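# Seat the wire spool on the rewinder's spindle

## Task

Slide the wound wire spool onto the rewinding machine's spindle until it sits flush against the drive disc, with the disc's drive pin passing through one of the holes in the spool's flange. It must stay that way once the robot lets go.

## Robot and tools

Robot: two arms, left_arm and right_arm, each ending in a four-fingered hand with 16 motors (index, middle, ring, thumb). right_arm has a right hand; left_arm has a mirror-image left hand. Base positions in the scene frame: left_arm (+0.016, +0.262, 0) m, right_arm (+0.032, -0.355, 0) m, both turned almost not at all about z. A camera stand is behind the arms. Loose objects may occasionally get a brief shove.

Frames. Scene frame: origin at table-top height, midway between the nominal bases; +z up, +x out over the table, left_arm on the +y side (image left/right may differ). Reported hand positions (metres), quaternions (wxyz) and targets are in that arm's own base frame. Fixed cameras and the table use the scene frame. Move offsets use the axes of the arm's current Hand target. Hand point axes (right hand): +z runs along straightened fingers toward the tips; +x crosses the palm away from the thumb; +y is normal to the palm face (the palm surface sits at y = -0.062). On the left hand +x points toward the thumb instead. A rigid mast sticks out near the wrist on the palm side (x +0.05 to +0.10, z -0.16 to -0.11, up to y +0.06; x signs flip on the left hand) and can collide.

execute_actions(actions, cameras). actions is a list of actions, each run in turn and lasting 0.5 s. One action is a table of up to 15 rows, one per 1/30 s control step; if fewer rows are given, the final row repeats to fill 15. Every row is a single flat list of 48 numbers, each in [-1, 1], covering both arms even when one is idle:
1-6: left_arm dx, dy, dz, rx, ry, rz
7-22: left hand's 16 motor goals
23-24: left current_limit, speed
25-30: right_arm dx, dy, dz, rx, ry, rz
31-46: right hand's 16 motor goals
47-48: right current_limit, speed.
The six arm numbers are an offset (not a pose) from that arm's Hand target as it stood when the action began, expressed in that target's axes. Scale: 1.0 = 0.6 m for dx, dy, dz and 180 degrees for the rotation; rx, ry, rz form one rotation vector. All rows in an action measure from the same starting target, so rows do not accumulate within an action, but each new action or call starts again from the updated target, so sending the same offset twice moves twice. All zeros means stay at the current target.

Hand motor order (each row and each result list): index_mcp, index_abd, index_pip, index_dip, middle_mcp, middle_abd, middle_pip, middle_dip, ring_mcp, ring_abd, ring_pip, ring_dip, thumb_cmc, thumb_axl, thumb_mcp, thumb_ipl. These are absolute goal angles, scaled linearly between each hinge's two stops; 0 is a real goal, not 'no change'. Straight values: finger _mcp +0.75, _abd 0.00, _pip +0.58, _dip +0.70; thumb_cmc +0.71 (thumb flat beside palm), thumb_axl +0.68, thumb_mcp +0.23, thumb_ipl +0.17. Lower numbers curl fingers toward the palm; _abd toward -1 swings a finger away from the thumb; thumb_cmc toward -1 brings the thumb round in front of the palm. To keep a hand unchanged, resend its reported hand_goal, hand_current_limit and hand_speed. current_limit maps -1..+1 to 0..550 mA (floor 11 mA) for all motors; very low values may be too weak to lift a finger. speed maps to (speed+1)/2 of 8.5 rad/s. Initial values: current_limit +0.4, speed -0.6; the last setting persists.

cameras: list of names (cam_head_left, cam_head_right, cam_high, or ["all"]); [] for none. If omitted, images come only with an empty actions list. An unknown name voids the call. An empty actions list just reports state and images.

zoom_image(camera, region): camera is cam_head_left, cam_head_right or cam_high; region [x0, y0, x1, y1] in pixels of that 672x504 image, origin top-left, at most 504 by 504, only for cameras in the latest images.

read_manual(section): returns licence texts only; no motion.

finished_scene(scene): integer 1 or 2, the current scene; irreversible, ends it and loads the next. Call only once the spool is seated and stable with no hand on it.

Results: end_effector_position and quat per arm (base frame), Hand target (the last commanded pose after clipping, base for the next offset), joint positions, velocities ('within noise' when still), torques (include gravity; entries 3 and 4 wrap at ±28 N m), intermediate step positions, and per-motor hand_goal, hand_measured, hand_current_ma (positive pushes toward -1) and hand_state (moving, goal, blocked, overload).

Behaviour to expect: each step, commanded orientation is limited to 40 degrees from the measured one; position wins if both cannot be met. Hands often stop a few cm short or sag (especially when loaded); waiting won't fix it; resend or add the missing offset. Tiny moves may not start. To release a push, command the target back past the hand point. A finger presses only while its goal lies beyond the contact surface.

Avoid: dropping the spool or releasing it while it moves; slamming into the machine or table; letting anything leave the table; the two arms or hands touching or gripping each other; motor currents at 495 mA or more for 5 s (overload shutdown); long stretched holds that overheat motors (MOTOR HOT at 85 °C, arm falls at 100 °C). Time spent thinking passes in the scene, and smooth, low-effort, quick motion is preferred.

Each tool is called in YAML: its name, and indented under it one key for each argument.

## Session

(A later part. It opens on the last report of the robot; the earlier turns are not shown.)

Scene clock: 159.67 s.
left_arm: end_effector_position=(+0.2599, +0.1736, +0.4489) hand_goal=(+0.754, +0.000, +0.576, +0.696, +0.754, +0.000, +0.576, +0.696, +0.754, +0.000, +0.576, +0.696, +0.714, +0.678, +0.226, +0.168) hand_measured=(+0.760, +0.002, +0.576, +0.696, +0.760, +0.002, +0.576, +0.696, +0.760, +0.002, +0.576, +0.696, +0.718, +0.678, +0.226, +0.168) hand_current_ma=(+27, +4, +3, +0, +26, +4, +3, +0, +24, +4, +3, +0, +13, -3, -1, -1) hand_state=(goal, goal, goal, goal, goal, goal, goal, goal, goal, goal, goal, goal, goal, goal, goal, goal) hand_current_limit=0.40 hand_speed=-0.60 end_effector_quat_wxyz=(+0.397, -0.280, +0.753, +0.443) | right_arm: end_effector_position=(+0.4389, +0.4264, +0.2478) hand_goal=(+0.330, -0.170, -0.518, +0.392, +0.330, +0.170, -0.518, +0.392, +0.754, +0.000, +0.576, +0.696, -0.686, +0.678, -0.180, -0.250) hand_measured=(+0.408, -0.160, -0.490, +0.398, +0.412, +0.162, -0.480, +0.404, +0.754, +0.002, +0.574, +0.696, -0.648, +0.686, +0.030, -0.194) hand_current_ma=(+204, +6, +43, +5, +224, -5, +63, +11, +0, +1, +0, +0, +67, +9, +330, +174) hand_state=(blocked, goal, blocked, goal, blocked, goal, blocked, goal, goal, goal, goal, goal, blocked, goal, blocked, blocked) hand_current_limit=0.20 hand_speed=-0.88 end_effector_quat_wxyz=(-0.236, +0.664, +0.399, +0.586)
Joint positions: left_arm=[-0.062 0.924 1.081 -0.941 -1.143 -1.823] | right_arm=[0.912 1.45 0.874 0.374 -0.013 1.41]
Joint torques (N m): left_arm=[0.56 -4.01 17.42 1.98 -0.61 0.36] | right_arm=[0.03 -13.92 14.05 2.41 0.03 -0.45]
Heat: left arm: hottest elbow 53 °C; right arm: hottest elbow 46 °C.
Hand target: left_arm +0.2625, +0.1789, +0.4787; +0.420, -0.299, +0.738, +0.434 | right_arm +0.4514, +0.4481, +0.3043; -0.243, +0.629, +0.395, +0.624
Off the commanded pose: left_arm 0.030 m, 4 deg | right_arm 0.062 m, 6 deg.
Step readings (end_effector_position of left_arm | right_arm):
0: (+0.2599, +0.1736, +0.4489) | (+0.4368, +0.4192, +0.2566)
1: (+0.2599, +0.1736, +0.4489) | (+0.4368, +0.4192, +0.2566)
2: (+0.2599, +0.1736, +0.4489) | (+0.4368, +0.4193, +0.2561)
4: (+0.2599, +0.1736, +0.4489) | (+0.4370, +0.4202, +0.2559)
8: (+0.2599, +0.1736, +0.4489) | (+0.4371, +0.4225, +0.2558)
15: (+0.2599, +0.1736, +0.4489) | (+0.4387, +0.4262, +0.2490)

execute_actions:
  actions:
    - [[0,0,0,0,0,0,0.754,0,0.576,0.696,0.754,0,0.576,0.696,0.754,0,0.576,0.696,0.714,0.678,0.226,0.168,0.4,-0.6,0.0047,-0.0316,-0.0096,0,0,0,0.33,-0.17,-0.518,0.391,0.33,0.17,-0.518,0.391,0.754,0,0.576,0.696,-0.686,0.678,-0.18,-0.25,0.2,-0.88]]
    - [[0,0,0,0,0,0,0.754,0,0.576,0.696,0.754,0,0.576,0.696,0.754,0,0.576,0.696,0.714,0.678,0.226,0.168,0.4,-0.6,-0.0042,0.0066,-0.0238,0,0,0,0.33,-0.17,-0.518,0.391,0.33,0.17,-0.518,0.391,0.754,0,0.576,0.696,-0.686,0.678,-0.18,-0.25,0.2,-0.88]]
    - [[0,0,0,0,0,0,0.754,0,0.576,0.696,0.754,0,0.576,0.696,0.754,0,0.576,0.696,0.714,0.678,0.226,0.168,0.4,-0.6,-0.0042,0.0066,-0.0238,0,0,0,0.33,-0.17,-0.518,0.391,0.33,0.17,-0.518,0.391,0.754,0,0.576,0.696,-0.686,0.678,-0.18,-0.25,0.2,-0.88]]

Scene clock: 166.87 s.
left_arm: end_effector_position=(+0.2599, +0.1736, +0.4489) hand_goal=(+0.754, +0.000, +0.576, +0.696, +0.754, +0.000, +0.576, +0.696, +0.754, +0.000, +0.576, +0.696, +0.714, +0.678, +0.226, +0.168) hand_measured=(+0.760, +0.002, +0.576, +0.696, +0.760, +0.002, +0.576, +0.696, +0.760, +0.002, +0.576, +0.696, +0.718, +0.678, +0.226, +0.168) hand_current_ma=(+27, +4, +3, +0, +26, +4, +3, +0, +24, +4, +3, +0, +13, -3, -1, -1) hand_state=(goal, goal, goal, goal, goal, goal, goal, goal, goal, goal, goal, goal, goal, goal, goal, goal) hand_current_limit=0.40 hand_speed=-0.60 end_effector_quat_wxyz=(+0.397, -0.280, +0.753, +0.443) | right_arm: end_effector_position=(+0.4204, +0.4308, +0.2798) hand_goal=(+0.330, -0.170, -0.518, +0.392, +0.330, +0.170, -0.518, +0.392, +0.754, +0.000, +0.576, +0.696, -0.686, +0.678, -0.180, -0.250) hand_measured=(+0.408, -0.160, -0.490, +0.398, +0.412, +0.162, -0.480, +0.404, +0.754, +0.002, +0.574, +0.696, -0.648, +0.686, +0.030, -0.194) hand_current_ma=(+204, +6, +43, +5, +224, -5, +63, +11, +0, +1, +0, +0, +67, +9, +330, +174) hand_state=(blocked, goal, blocked, goal, blocked, goal, blocked, goal, goal, goal, goal, goal, blocked, goal, blocked, blocked) hand_current_limit=0.20 hand_speed=-0.88 end_effector_quat_wxyz=(-0.247, +0.646, +0.396, +0.605)
Joint positions: left_arm=[-0.062 0.924 1.081 -0.941 -1.143 -1.823] | right_arm=[0.947 1.391 0.87 0.374 0.01 1.41]
Joint torques (N m): left_arm=[0.85 -3.43 17.5 1.95 -0.63 0.33] | right_arm=[-1.2 -14.51 8.99 2.54 -0.03 -0.43]
Heat: left arm: hottest elbow 53 °C; right arm: hottest elbow 45 °C.
Hand target: left_arm +0.2625, +0.1789, +0.4787; +0.420, -0.299, +0.738, +0.434 | right_arm +0.4224, +0.4265, +0.3037; -0.243, +0.629, +0.395, +0.624
Off the commanded pose: left_arm 0.030 m, 4 deg | right_arm 0.024 m, 3 deg.
Step readings (end_effector_position of left_arm | right_arm):
0: (+0.2599, +0.1736, +0.4489) | (+0.4389, +0.4264, +0.2478)
1: (+0.2599, +0.1736, +0.4489) | (+0.4389, +0.4264, +0.2478)
2: (+0.2599, +0.1736, +0.4489) | (+0.4380, +0.4270, +0.2479)
4: (+0.2599, +0.1736, +0.4489) | (+0.4364, +0.4270, +0.2482)
8: (+0.2599, +0.1736, +0.4489) | (+0.4286, +0.4340, +0.2484)
15: (+0.2599, +0.1736, +0.4489) | (+0.4215, +0.4406, +0.2485)
16: (+0.2599, +0.1736, +0.4489) | (+0.4216, +0.4405, +0.2485)
17: (+0.2599, +0.1736, +0.4489) | (+0.4216, +0.4405, +0.2485)
19: (+0.2599, +0.1736, +0.4489) | (+0.4214, +0.4404, +0.2494)
23: (+0.2599, +0.1736, +0.4489) | (+0.4205, +0.4399, +0.2549)
30: (+0.2599, +0.1736, +0.4489) | (+0.4196, +0.4387, +0.2619)
31: (+0.2599, +0.1736, +0.4489) | (+0.4197, +0.4386, +0.2619)
32: (+0.2599, +0.1736, +0.4489) | (+0.4197, +0.4387, +0.2621)
34: (+0.2599, +0.1736, +0.4489) | (+0.4199, +0.4384, +0.2638)
38: (+0.2599, +0.1736, +0.4489) | (+0.4208, +0.4347, +0.2730)
45: (+0.2599, +0.1736, +0.4489) | (+0.4210, +0.4314, +0.2820)

execute_actions:
  actions: []

Scene clock: 168.87 s.
left_arm: end_effector_position=(+0.2599, +0.1736, +0.4489) hand_goal=(+0.754, +0.000, +0.576, +0.696, +0.754, +0.000, +0.576, +0.696, +0.754, +0.000, +0.576, +0.696, +0.714, +0.678, +0.226, +0.168) hand_measured=(+0.760, +0.002, +0.576, +0.696, +0.760, +0.002, +0.576, +0.696, +0.760, +0.002, +0.576, +0.696, +0.718, +0.678, +0.226, +0.168) hand_current_ma=(+27, +4, +3, +0, +26, +4, +3, +0, +24, +4, +3, +0, +13, -3, -1, -1) hand_state=(goal, goal, goal, goal, goal, goal, goal, goal, goal, goal, goal, goal, goal, goal, goal, goal) hand_current_limit=0.40 hand_speed=-0.60 end_effector_quat_wxyz=(+0.397, -0.280, +0.753, +0.443) | right_arm: end_effector_position=(+0.4204, +0.4308, +0.2798) hand_goal=(+0.330, -0.170, -0.518, +0.392, +0.330, +0.170, -0.518, +0.392, +0.754, +0.000, +0.576, +0.696, -0.686, +0.678, -0.180, -0.250) hand_measured=(+0.408, -0.160, -0.490, +0.398, +0.412, +0.162, -0.480, +0.404, +0.754, +0.002, +0.574, +0.696, -0.648, +0.686, +0.030, -0.194) hand_current_ma=(+204, +6, +43, +5, +224, -5, +63, +11, +0, +1, +0, +0, +67, +9, +330, +174) hand_state=(blocked, goal, blocked, goal, blocked, goal, blocked, goal, goal, goal, goal, goal, blocked, goal, blocked, blocked) hand_current_limit=0.20 hand_speed=-0.88 end_effector_quat_wxyz=(-0.247, +0.646, +0.396, +0.605)
Joint positions: left_arm=[-0.062 0.924 1.081 -0.941 -1.143 -1.823] | right_arm=[0.947 1.391 0.87 0.374 0.01 1.41]
Joint velocities: within noise
Joint torques (N m): left_arm=[0.44 -3.37 17.39 1.81 -0.64 0.36] | right_arm=[-1.38 -14.33 8.85 2.44 -0.02 -0.44]
Heat: left arm: hottest elbow 53 °C; right arm: hottest elbow 45 °C.
Hand target: left_arm +0.2625, +0.1789, +0.4787; +0.420, -0.299, +0.738, +0.434 | right_arm +0.4224, +0.4265, +0.3037; -0.243, +0.629, +0.395, +0.624
Off the commanded pose: left_arm 0.030 m, 4 deg | right_arm 0.024 m, 3 deg.

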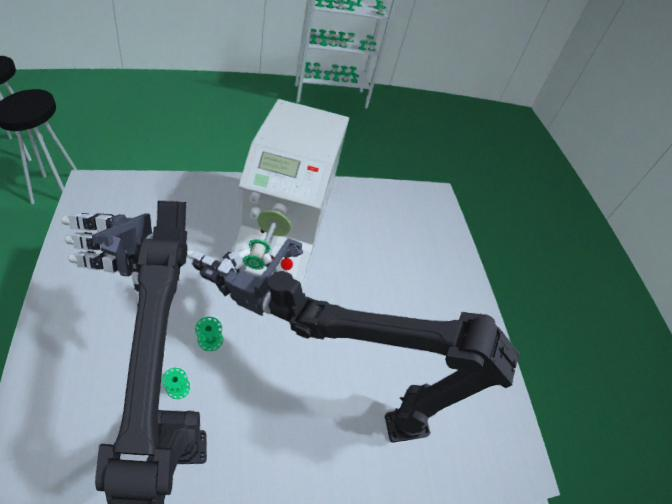

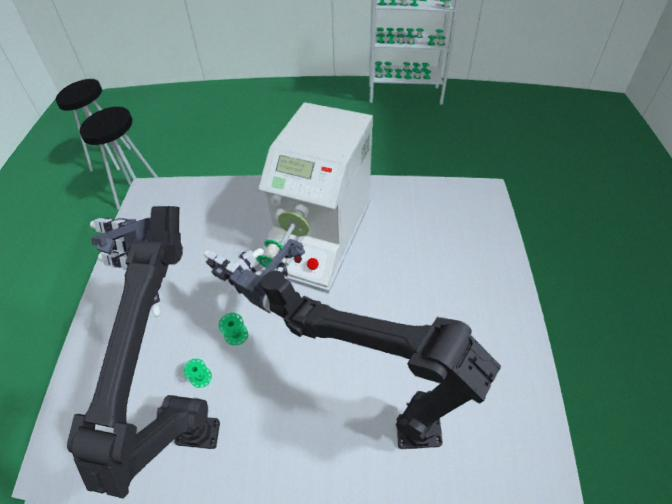

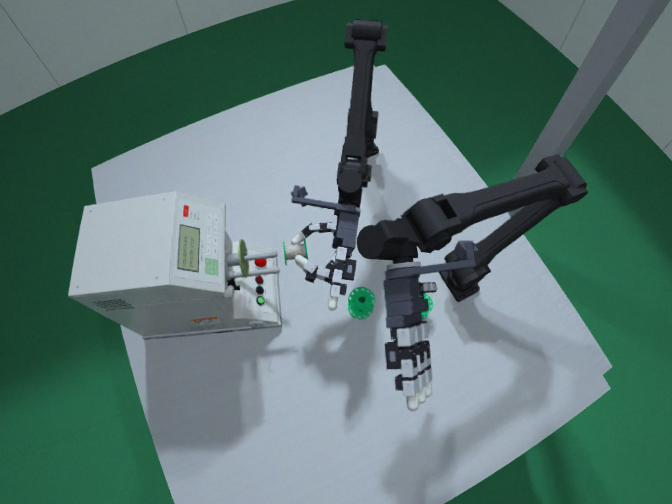

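execute_actions:
  actions:
    - [[0,0,0,0,0,0,0.754,0,0.576,0.696,0.754,0,0.576,0.696,0.754,0,0.576,0.696,0.714,0.678,0.226,0.168,0.4,-0.6,-0.0014,0.0022,-0.0079,0,0,0,0.33,-0.17,-0.518,0.391,0.33,0.17,-0.518,0.391,0.754,0,0.576,0.696,-0.686,0.678,-0.18,-0.25,0.2,-0.88],[0,0,0,0,0,0,0.754,0,0.576,0.696,0.754,0,0.576,0.696,0.754,0,0.576,0.696,0.714,0.678,0.226,0.168,0.4,-0.6,-0.0028,0.0044,-0.0158,0,0,0,0.33,-0.17,-0.518,0.391,0.33,0.17,-0.518,0.391,0.754,0,0.576,0.696,-0.686,0.678,-0.18,-0.25,0.2,-0.88],[0,0,0,0,0,0,0.754,0,0.576,0.696,0.754,0,0.576,0.696,0.754,0,0.576,0.696,0.714,0.678,0.226,0.168,0.4,-0.6,-0.0042,0.0066,-0.0237,0,0,0,0.33,-0.17,-0.518,0.391,0.33,0.17,-0.518,0.391,0.754,0,0.576,0.696,-0.686,0.678,-0.18,-0.25,0.2,-0.88]]

Scene clock: 170.70 s.
left_arm: end_effector_position=(+0.2599, +0.1736, +0.4489) hand_goal=(+0.754, +0.000, +0.576, +0.696, +0.754, +0.000, +0.576, +0.696, +0.754, +0.000, +0.576, +0.696, +0.714, +0.678, +0.226, +0.168) hand_measured=(+0.760, +0.002, +0.576, +0.696, +0.760, +0.002, +0.576, +0.696, +0.760, +0.002, +0.576, +0.696, +0.718, +0.678, +0.226, +0.168) hand_current_ma=(+27, +4, +3, +0, +26, +4, +3, +0, +24, +4, +3, +0, +13, -3, -1, -1) hand_state=(goal, goal, goal, goal, goal, goal, goal, goal, goal, goal, goal, goal, goal, goal, goal, goal) hand_current_limit=0.40 hand_speed=-0.60 end_effector_quat_wxyz=(+0.397, -0.280, +0.753, +0.443) | right_arm: end_effector_position=(+0.4158, +0.4171, +0.2775) hand_goal=(+0.330, -0.170, -0.518, +0.392, +0.330, +0.170, -0.518, +0.392, +0.754, +0.000, +0.576, +0.696, -0.686, +0.678, -0.180, -0.250) hand_measured=(+0.408, -0.160, -0.490, +0.398, +0.412, +0.162, -0.480, +0.404, +0.754, +0.002, +0.574, +0.696, -0.648, +0.686, +0.030, -0.194) hand_current_ma=(+204, +6, +43, +5, +224, -5, +63, +11, +0, +1, +0, +0, +67, +9, +330, +174) hand_state=(blocked, goal, blocked, goal, blocked, goal, blocked, goal, goal, goal, goal, goal, blocked, goal, blocked, blocked) hand_current_limit=0.20 hand_speed=-0.88 end_effector_quat_wxyz=(-0.247, +0.647, +0.396, +0.603)
Joint positions: left_arm=[-0.062 0.924 1.081 -0.941 -1.143 -1.823] | right_arm=[0.937 1.358 0.833 0.374 0 1.41]
Joint torques (N m): left_arm=[0.38 -3.37 17.42 1.92 -0.65 0.35] | right_arm=[-1.38 -13.74 8.83 2.48 -0.04 -0.48]
Heat: left arm: hottest elbow 54 °C; right arm: hottest elbow 45 °C.
Hand target: left_arm +0.2625, +0.1789, +0.4787; +0.420, -0.299, +0.738, +0.434 | right_arm +0.4174, +0.4124, +0.3033; -0.243, +0.629, +0.395, +0.624
Off the commanded pose: left_arm 0.030 m, 4 deg | right_arm 0.026 m, 3 deg.
Step readings (end_effector_position of left_arm | right_arm):
0: (+0.2599, +0.1736, +0.4489) | (+0.4204, +0.4308, +0.2798)
1: (+0.2599, +0.1736, +0.4489) | (+0.4204, +0.4308, +0.2798)
2: (+0.2599, +0.1736, +0.4489) | (+0.4204, +0.4306, +0.2794)
4: (+0.2599, +0.1736, +0.4489) | (+0.4195, +0.4294, +0.2782)
8: (+0.2599, +0.1736, +0.4489) | (+0.4158, +0.4222, +0.2746)
15: (+0.2599, +0.1736, +0.4489) | (+0.4159, +0.4171, +0.2770)

execute_actions:
  actions:
    - [[0,0,0,0,0,0,0.754,0,0.576,0.696,0.754,0,0.576,0.696,0.754,0,0.576,0.696,0.714,0.678,0.226,0.168,0.4,-0.6,0.0019,-0.0029,0.0106,0,0,0,0.33,-0.17,-0.518,0.391,0.33,0.17,-0.518,0.391,0.754,0,0.576,0.696,-0.686,0.678,-0.18,-0.25,0.2,-0.88],[0,0,0,0,0,0,0.754,0,0.576,0.696,0.754,0,0.576,0.696,0.754,0,0.576,0.696,0.714,0.678,0.226,0.168,0.4,-0.6,0.0038,-0.0059,0.0212,0,0,0,0.33,-0.17,-0.518,0.391,0.33,0.17,-0.518,0.391,0.754,0,0.576,0.696,-0.686,0.678,-0.18,-0.25,0.2,-0.88],[0,0,0,0,0,0,0.754,0,0.576,0.696,0.754,0,0.576,0.696,0.754,0,0.576,0.696,0.714,0.678,0.226,0.168,0.4,-0.6,0.0056,-0.0088,0.0317,0,0,0,0.33,-0.17,-0.518,0.391,0.33,0.17,-0.518,0.391,0.754,0,0.576,0.696,-0.686,0.678,-0.18,-0.25,0.2,-0.88]]

Scene clock: 172.63 s.
left_arm: end_effector_position=(+0.2599, +0.1736, +0.4489) hand_goal=(+0.754, +0.000, +0.576, +0.696, +0.754, +0.000, +0.576, +0.696, +0.754, +0.000, +0.576, +0.696, +0.714, +0.678, +0.226, +0.168) hand_measured=(+0.760, +0.002, +0.576, +0.696, +0.760, +0.002, +0.576, +0.696, +0.760, +0.002, +0.576, +0.696, +0.718, +0.678, +0.226, +0.168) hand_current_ma=(+27, +4, +3, +0, +26, +4, +3, +0, +24, +4, +3, +0, +13, -3, -1, -1) hand_state=(goal, goal, goal, goal, goal, goal, goal, goal, goal, goal, goal, goal, goal, goal, goal, goal) hand_current_limit=0.40 hand_speed=-0.60 end_effector_quat_wxyz=(+0.397, -0.280, +0.753, +0.443) | right_arm: end_effector_position=(+0.4185, +0.4185, +0.2637) hand_goal=(+0.330, -0.170, -0.518, +0.392, +0.330, +0.170, -0.518, +0.392, +0.754, +0.000, +0.576, +0.696, -0.686, +0.678, -0.180, -0.250) hand_measured=(+0.408, -0.160, -0.490, +0.398, +0.412, +0.162, -0.480, +0.404, +0.754, +0.002, +0.574, +0.696, -0.648, +0.686, +0.030, -0.194) hand_current_ma=(+204, +6, +43, +5, +224, -5, +63, +11, +0, +1, +0, +0, +67, +9, +330, +174) hand_state=(blocked, goal, blocked, goal, blocked, goal, blocked, goal, goal, goal, goal, goal, blocked, goal, blocked, blocked) hand_current_limit=0.20 hand_speed=-0.88 end_effector_quat_wxyz=(-0.240, +0.655, +0.397, +0.596)
Joint positions: left_arm=[-0.062 0.924 1.081 -0.941 -1.143 -1.823] | right_arm=[0.937 1.383 0.833 0.374 0.009 1.41]
Joint torques (N m): left_arm=[0.32 -3.55 17.35 1.95 -0.67 0.34] | right_arm=[-0.21 -12.45 11.96 2.32 0.19 -0.48]
Heat: left arm: hottest elbow 54 °C; right arm: hottest elbow 45 °C.
Hand target: left_arm +0.2625, +0.1789, +0.4787; +0.420, -0.299, +0.738, +0.434 | right_arm +0.4241, +0.4312, +0.3038; -0.243, +0.629, +0.395, +0.624
Off the commanded pose: left_arm 0.030 m, 4 deg | right_arm 0.042 m, 4 deg.
Step readings (end_effector_position of left_arm | right_arm):
0: (+0.2599, +0.1736, +0.4489) | (+0.4158, +0.4171, +0.2775)
1: (+0.2599, +0.1736, +0.4489) | (+0.4158, +0.4171, +0.2775)
2: (+0.2599, +0.1736, +0.4489) | (+0.4158, +0.4171, +0.2775)
4: (+0.2599, +0.1736, +0.4489) | (+0.4159, +0.4169, +0.2775)
8: (+0.2599, +0.1736, +0.4489) | (+0.4171, +0.4166, +0.2737)
15: (+0.2599, +0.1736, +0.4489) | (+0.4185, +0.4186, +0.2636)

execute_actions:
  actions:
    - [[0,0,0,0,0,0,0.754,0,0.576,0.696,0.754,0,0.576,0.696,0.754,0,0.576,0.696,0.714,0.678,0.226,0.168,0.4,-0.6,0.0036,-0.001,0.005,0,0,0,0.33,-0.17,-0.518,0.391,0.33,0.17,-0.518,0.391,0.754,0,0.576,0.696,-0.686,0.678,-0.18,-0.25,0.2,-0.88],[0,0,0,0,0,0,0.754,0,0.576,0.696,0.754,0,0.576,0.696,0.754,0,0.576,0.696,0.714,0.678,0.226,0.168,0.4,-0.6,0.0072,-0.002,0.01,0,0,0,0.33,-0.17,-0.518,0.391,0.33,0.17,-0.518,0.391,0.754,0,0.576,0.696,-0.686,0.678,-0.18,-0.25,0.2,-0.88],[0,0,0,0,0,0,0.754,0,0.576,0.696,0.754,0,0.576,0.696,0.754,0,0.576,0.696,0.714,0.678,0.226,0.168,0.4,-0.6,0.0109,-0.0029,0.0148,0,0,0,0.33,-0.17,-0.518,0.391,0.33,0.17,-0.518,0.391,0.754,0,0.576,0.696,-0.686,0.678,-0.18,-0.25,0.2,-0.88]]

Scene clock: 174.00 s.
left_arm: end_effector_position=(+0.2599, +0.1736, +0.4489) hand_goal=(+0.754, +0.000, +0.576, +0.696, +0.754, +0.000, +0.576, +0.696, +0.754, +0.000, +0.576, +0.696, +0.714, +0.678, +0.226, +0.168) hand_measured=(+0.760, +0.002, +0.576, +0.696, +0.760, +0.002, +0.576, +0.696, +0.760, +0.002, +0.576, +0.696, +0.718, +0.678, +0.226, +0.168) hand_current_ma=(+27, +4, +3, +0, +26, +4, +3, +0, +24, +4, +3, +0, +13, -3, -1, -1) hand_state=(goal, goal, goal, goal, goal, goal, goal, goal, goal, goal, goal, goal, goal, goal, goal, goal) hand_current_limit=0.40 hand_speed=-0.60 end_effector_quat_wxyz=(+0.397, -0.280, +0.753, +0.443) | right_arm: end_effector_position=(+0.4171, +0.4202, +0.2569) hand_goal=(+0.330, -0.170, -0.518, +0.392, +0.330, +0.170, -0.518, +0.392, +0.754, +0.000, +0.576, +0.696, -0.686, +0.678, -0.180, -0.250) hand_measured=(+0.408, -0.160, -0.490, +0.398, +0.412, +0.162, -0.480, +0.404, +0.754, +0.002, +0.574, +0.696, -0.648, +0.686, +0.030, -0.194) hand_current_ma=(+204, +6, +43, +5, +224, -5, +63, +11, +0, +1, +0, +0, +67, +9, +330, +174) hand_state=(blocked, goal, blocked, goal, blocked, goal, blocked, goal, goal, goal, goal, goal, blocked, goal, blocked, blocked) hand_current_limit=0.20 hand_speed=-0.88 end_effector_quat_wxyz=(-0.237, +0.660, +0.400, +0.590)
Joint positions: left_arm=[-0.062 0.924 1.081 -0.941 -1.143 -1.823] | right_arm=[0.943 1.391 0.833 0.366 0.016 1.41]
Joint torques (N m): left_arm=[0.21 -3.43 17.33 1.83 -0.65 0.38] | right_arm=[-0.03 -12.75 13.78 2.02 0.2 -0.39]
Heat: left arm: hottest elbow 54 °C; right arm: hottest elbow 45 °C.
Hand target: left_arm +0.2625, +0.1789, +0.4787; +0.420, -0.299, +0.738, +0.434 | right_arm +0.4274, +0.4406, +0.3088; -0.243, +0.629, +0.395, +0.624
Off the commanded pose: left_arm 0.030 m, 4 deg | right_arm 0.057 m, 5 deg.
Step readings (end_effector_position of left_arm | right_arm):
0: (+0.2599, +0.1736, +0.4489) | (+0.4185, +0.4185, +0.2637)
1: (+0.2599, +0.1736, +0.4489) | (+0.4185, +0.4185, +0.2637)
2: (+0.2599, +0.1736, +0.4489) | (+0.4185, +0.4184, +0.2637)
4: (+0.2599, +0.1736, +0.4489) | (+0.4179, +0.4189, +0.2634)
8: (+0.2599, +0.1736, +0.4489) | (+0.4171, +0.4197, +0.2612)
15: (+0.2599, +0.1736, +0.4489) | (+0.4171, +0.4203, +0.2570)

execute_actions:
  actions:
    - [[0,0,0,0,0,0,0.754,0,0.576,0.696,0.754,0,0.576,0.696,0.754,0,0.576,0.696,0.714,0.678,0.226,0.168,0.4,-0.6,0.0033,-0.0009,0.0045,0,0,0,0.33,-0.17,-0.518,0.391,0.33,0.17,-0.518,0.391,0.754,0,0.576,0.696,-0.686,0.678,-0.18,-0.25,0.2,-0.88],[0,0,0,0,0,0,0.754,0,0.576,0.696,0.754,0,0.576,0.696,0.754,0,0.576,0.696,0.714,0.678,0.226,0.168,0.4,-0.6,0.0065,-0.0018,0.0089,0,0,0,0.33,-0.17,-0.518,0.391,0.33,0.17,-0.518,0.391,0.754,0,0.576,0.696,-0.686,0.678,-0.18,-0.25,0.2,-0.88]]

Scene clock: 175.30 s.
left_arm: end_effector_position=(+0.2599, +0.1736, +0.4489) hand_goal=(+0.754, +0.000, +0.576, +0.696, +0.754, +0.000, +0.576, +0.696, +0.754, +0.000, +0.576, +0.696, +0.714, +0.678, +0.226, +0.168) hand_measured=(+0.760, +0.002, +0.576, +0.696, +0.760, +0.002, +0.576, +0.696, +0.760, +0.002, +0.576, +0.696, +0.718, +0.678, +0.226, +0.168) hand_current_ma=(+27, +4, +3, +0, +26, +4, +3, +0, +24, +4, +3, +0, +13, -3, -1, -1) hand_state=(goal, goal, goal, goal, goal, goal, goal, goal, goal, goal, goal, goal, goal, goal, goal, goal) hand_current_limit=0.40 hand_speed=-0.60 end_effector_quat_wxyz=(+0.397, -0.280, +0.753, +0.443) | right_arm: end_effector_position=(+0.4174, +0.4245, +0.2582) hand_goal=(+0.330, -0.170, -0.518, +0.392, +0.330, +0.170, -0.518, +0.392, +0.754, +0.000, +0.576, +0.696, -0.686, +0.678, -0.180, -0.250) hand_measured=(+0.408, -0.160, -0.490, +0.398, +0.412, +0.162, -0.480, +0.404, +0.754, +0.002, +0.574, +0.696, -0.648, +0.686, +0.030, -0.194) hand_current_ma=(+204, +6, +43, +5, +224, -5, +63, +11, +0, +1, +0, +0, +67, +9, +330, +174) hand_state=(blocked, goal, blocked, goal, blocked, goal, blocked, goal, goal, goal, goal, goal, blocked, goal, blocked, blocked) hand_current_limit=0.20 hand_speed=-0.88 end_effector_quat_wxyz=(-0.236, +0.660, +0.401, +0.589)
Joint positions: left_arm=[-0.062 0.924 1.081 -0.941 -1.143 -1.823] | right_arm=[0.948 1.398 0.845 0.357 0.02 1.41]
Joint torques (N m): left_arm=[0.38 -3.43 17.57 1.91 -0.65 0.33] | right_arm=[0.26 -12.86 14.2 2.3 0.15 -0.43]
Heat: left arm: hottest elbow 54 °C; right arm: hottest elbow 45 °C.
Hand target: left_arm +0.2625, +0.1789, +0.4787; +0.420, -0.299, +0.738, +0.434 | right_arm +0.4294, +0.4463, +0.3119; -0.243, +0.629, +0.395, +0.624
Off the commanded pose: left_arm 0.030 m, 4 deg | right_arm 0.059 m, 5 deg.
Step readings (end_effector_position of left_arm | right_arm):
0: (+0.2599, +0.1736, +0.4489) | (+0.4171, +0.4202, +0.2569)
1: (+0.2599, +0.1736, +0.4489) | (+0.4171, +0.4202, +0.2569)
2: (+0.2599, +0.1736, +0.4489) | (+0.4172, +0.4202, +0.2569)
4: (+0.2599, +0.1736, +0.4489) | (+0.4171, +0.4202, +0.2565)
8: (+0.2599, +0.1736, +0.4489) | (+0.4172, +0.4223, +0.2568)
15: (+0.2599, +0.1736, +0.4489) | (+0.4174, +0.4244, +0.2583)

execute_actions:
  actions: []
  cameras: ["all"]

zoom_image:
  camera: "cam_high"
  region: [220, 220, 330, 280]

zoom_image:
  camera: "cam_head_left"
  region: [225, 215, 305, 285]

Scene clock: 176.83 s.
left_arm: end_effector_position=(+0.2599, +0.1736, +0.4489) hand_goal=(+0.754, +0.000, +0.576, +0.696, +0.754, +0.000, +0.576, +0.696, +0.754, +0.000, +0.576, +0.696, +0.714, +0.678, +0.226, +0.168) hand_measured=(+0.760, +0.002, +0.576, +0.696, +0.760, +0.002, +0.576, +0.696, +0.760, +0.002, +0.576, +0.696, +0.718, +0.678, +0.226, +0.168) hand_current_ma=(+27, +4, +3, +0, +26, +4, +3, +0, +24, +4, +3, +0, +13, -3, -1, -1) hand_state=(goal, goal, goal, goal, goal, goal, goal, goal, goal, goal, goal, goal, goal, goal, goal, goal) hand_current_limit=0.40 hand_speed=-0.60 end_effector_quat_wxyz=(+0.397, -0.280, +0.753, +0.443) | right_arm: end_effector_position=(+0.4175, +0.4245, +0.2580) hand_goal=(+0.330, -0.170, -0.518, +0.392, +0.330, +0.170, -0.518, +0.392, +0.754, +0.000, +0.576, +0.696, -0.686, +0.678, -0.180, -0.250) hand_measured=(+0.408, -0.160, -0.490, +0.398, +0.412, +0.162, -0.480, +0.404, +0.754, +0.002, +0.574, +0.696, -0.648, +0.686, +0.030, -0.194) hand_current_ma=(+204, +6, +43, +5, +224, -5, +63, +11, +0, +1, +0, +0, +67, +9, +330, +174) hand_state=(blocked, goal, blocked, goal, blocked, goal, blocked, goal, goal, goal, goal, goal, blocked, goal, blocked, blocked) hand_current_limit=0.20 hand_speed=-0.88 end_effector_quat_wxyz=(-0.236, +0.660, +0.401, +0.589)
Joint positions: left_arm=[-0.062 0.924 1.081 -0.941 -1.143 -1.823] | right_arm=[0.948 1.398 0.845 0.357 0.02 1.41]
Joint velocities: within noise
Joint torques (N m): left_arm=[0.79 -3.25 17.46 1.94 -0.66 0.34] | right_arm=[-0.62 -12.75 14.11 2.19 0.17 -0.49]
Heat: left arm: hottest elbow 54 °C; right arm: hottest elbow 45 °C.
Hand target: left_arm +0.2625, +0.1789, +0.4787; +0.420, -0.299, +0.738, +0.434 | right_arm +0.4294, +0.4463, +0.3120; -0.243, +0.629, +0.395, +0.624
Off the commanded pose: left_arm 0.030 m, 4 deg | right_arm 0.059 m, 6 deg.

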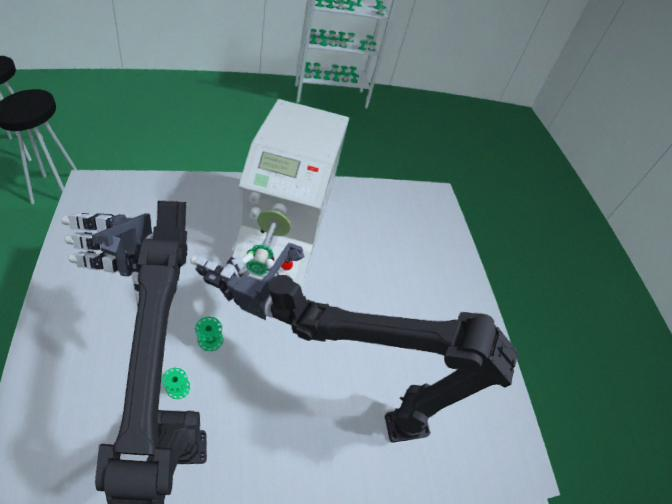

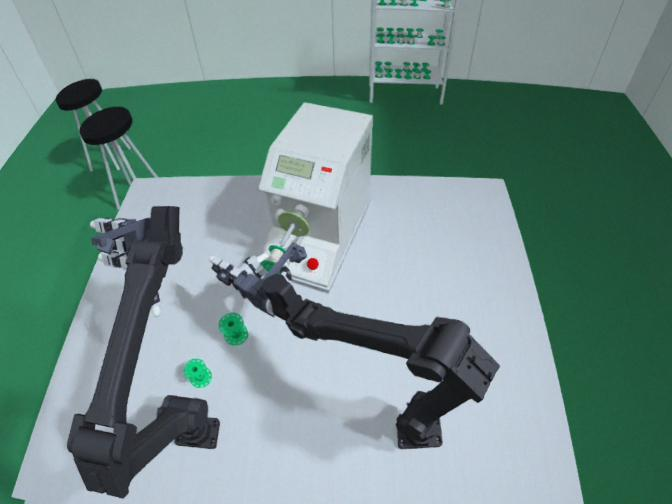

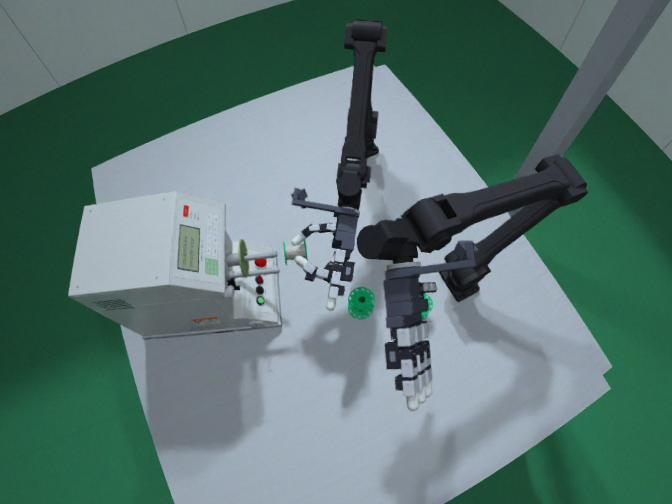

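Scaled by 4.582.

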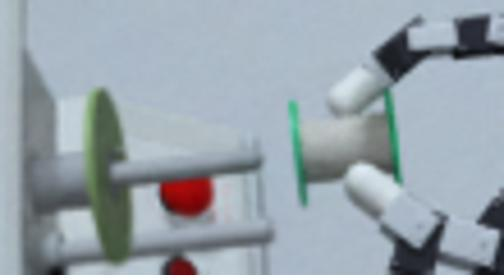

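Scaled by 6.300.

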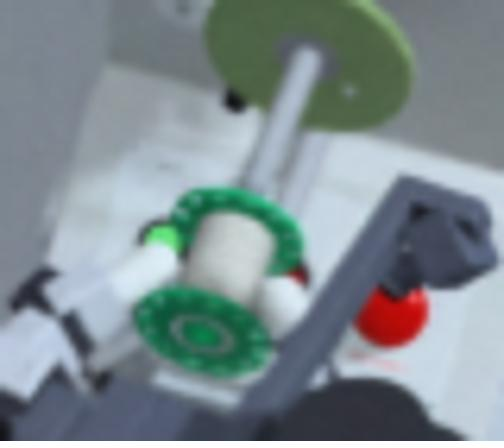

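zoom_image:
  camera: "cam_high"
  region: [240, 220, 320, 280]

zoom_image:
  camera: "cam_head_left"
  region: [240, 230, 285, 275]

zoom_image:
  camera: "cam_head_right"
  region: [240, 210, 320, 290]

Scaled by 6.300.

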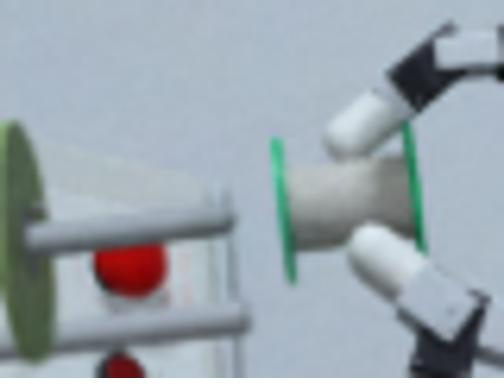

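Scaled by 11.200.

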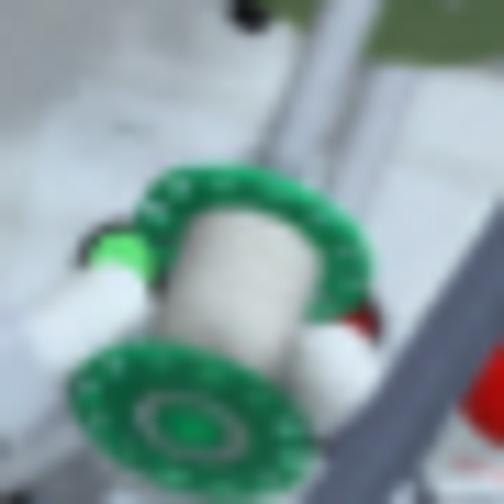

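Scaled by 6.300.

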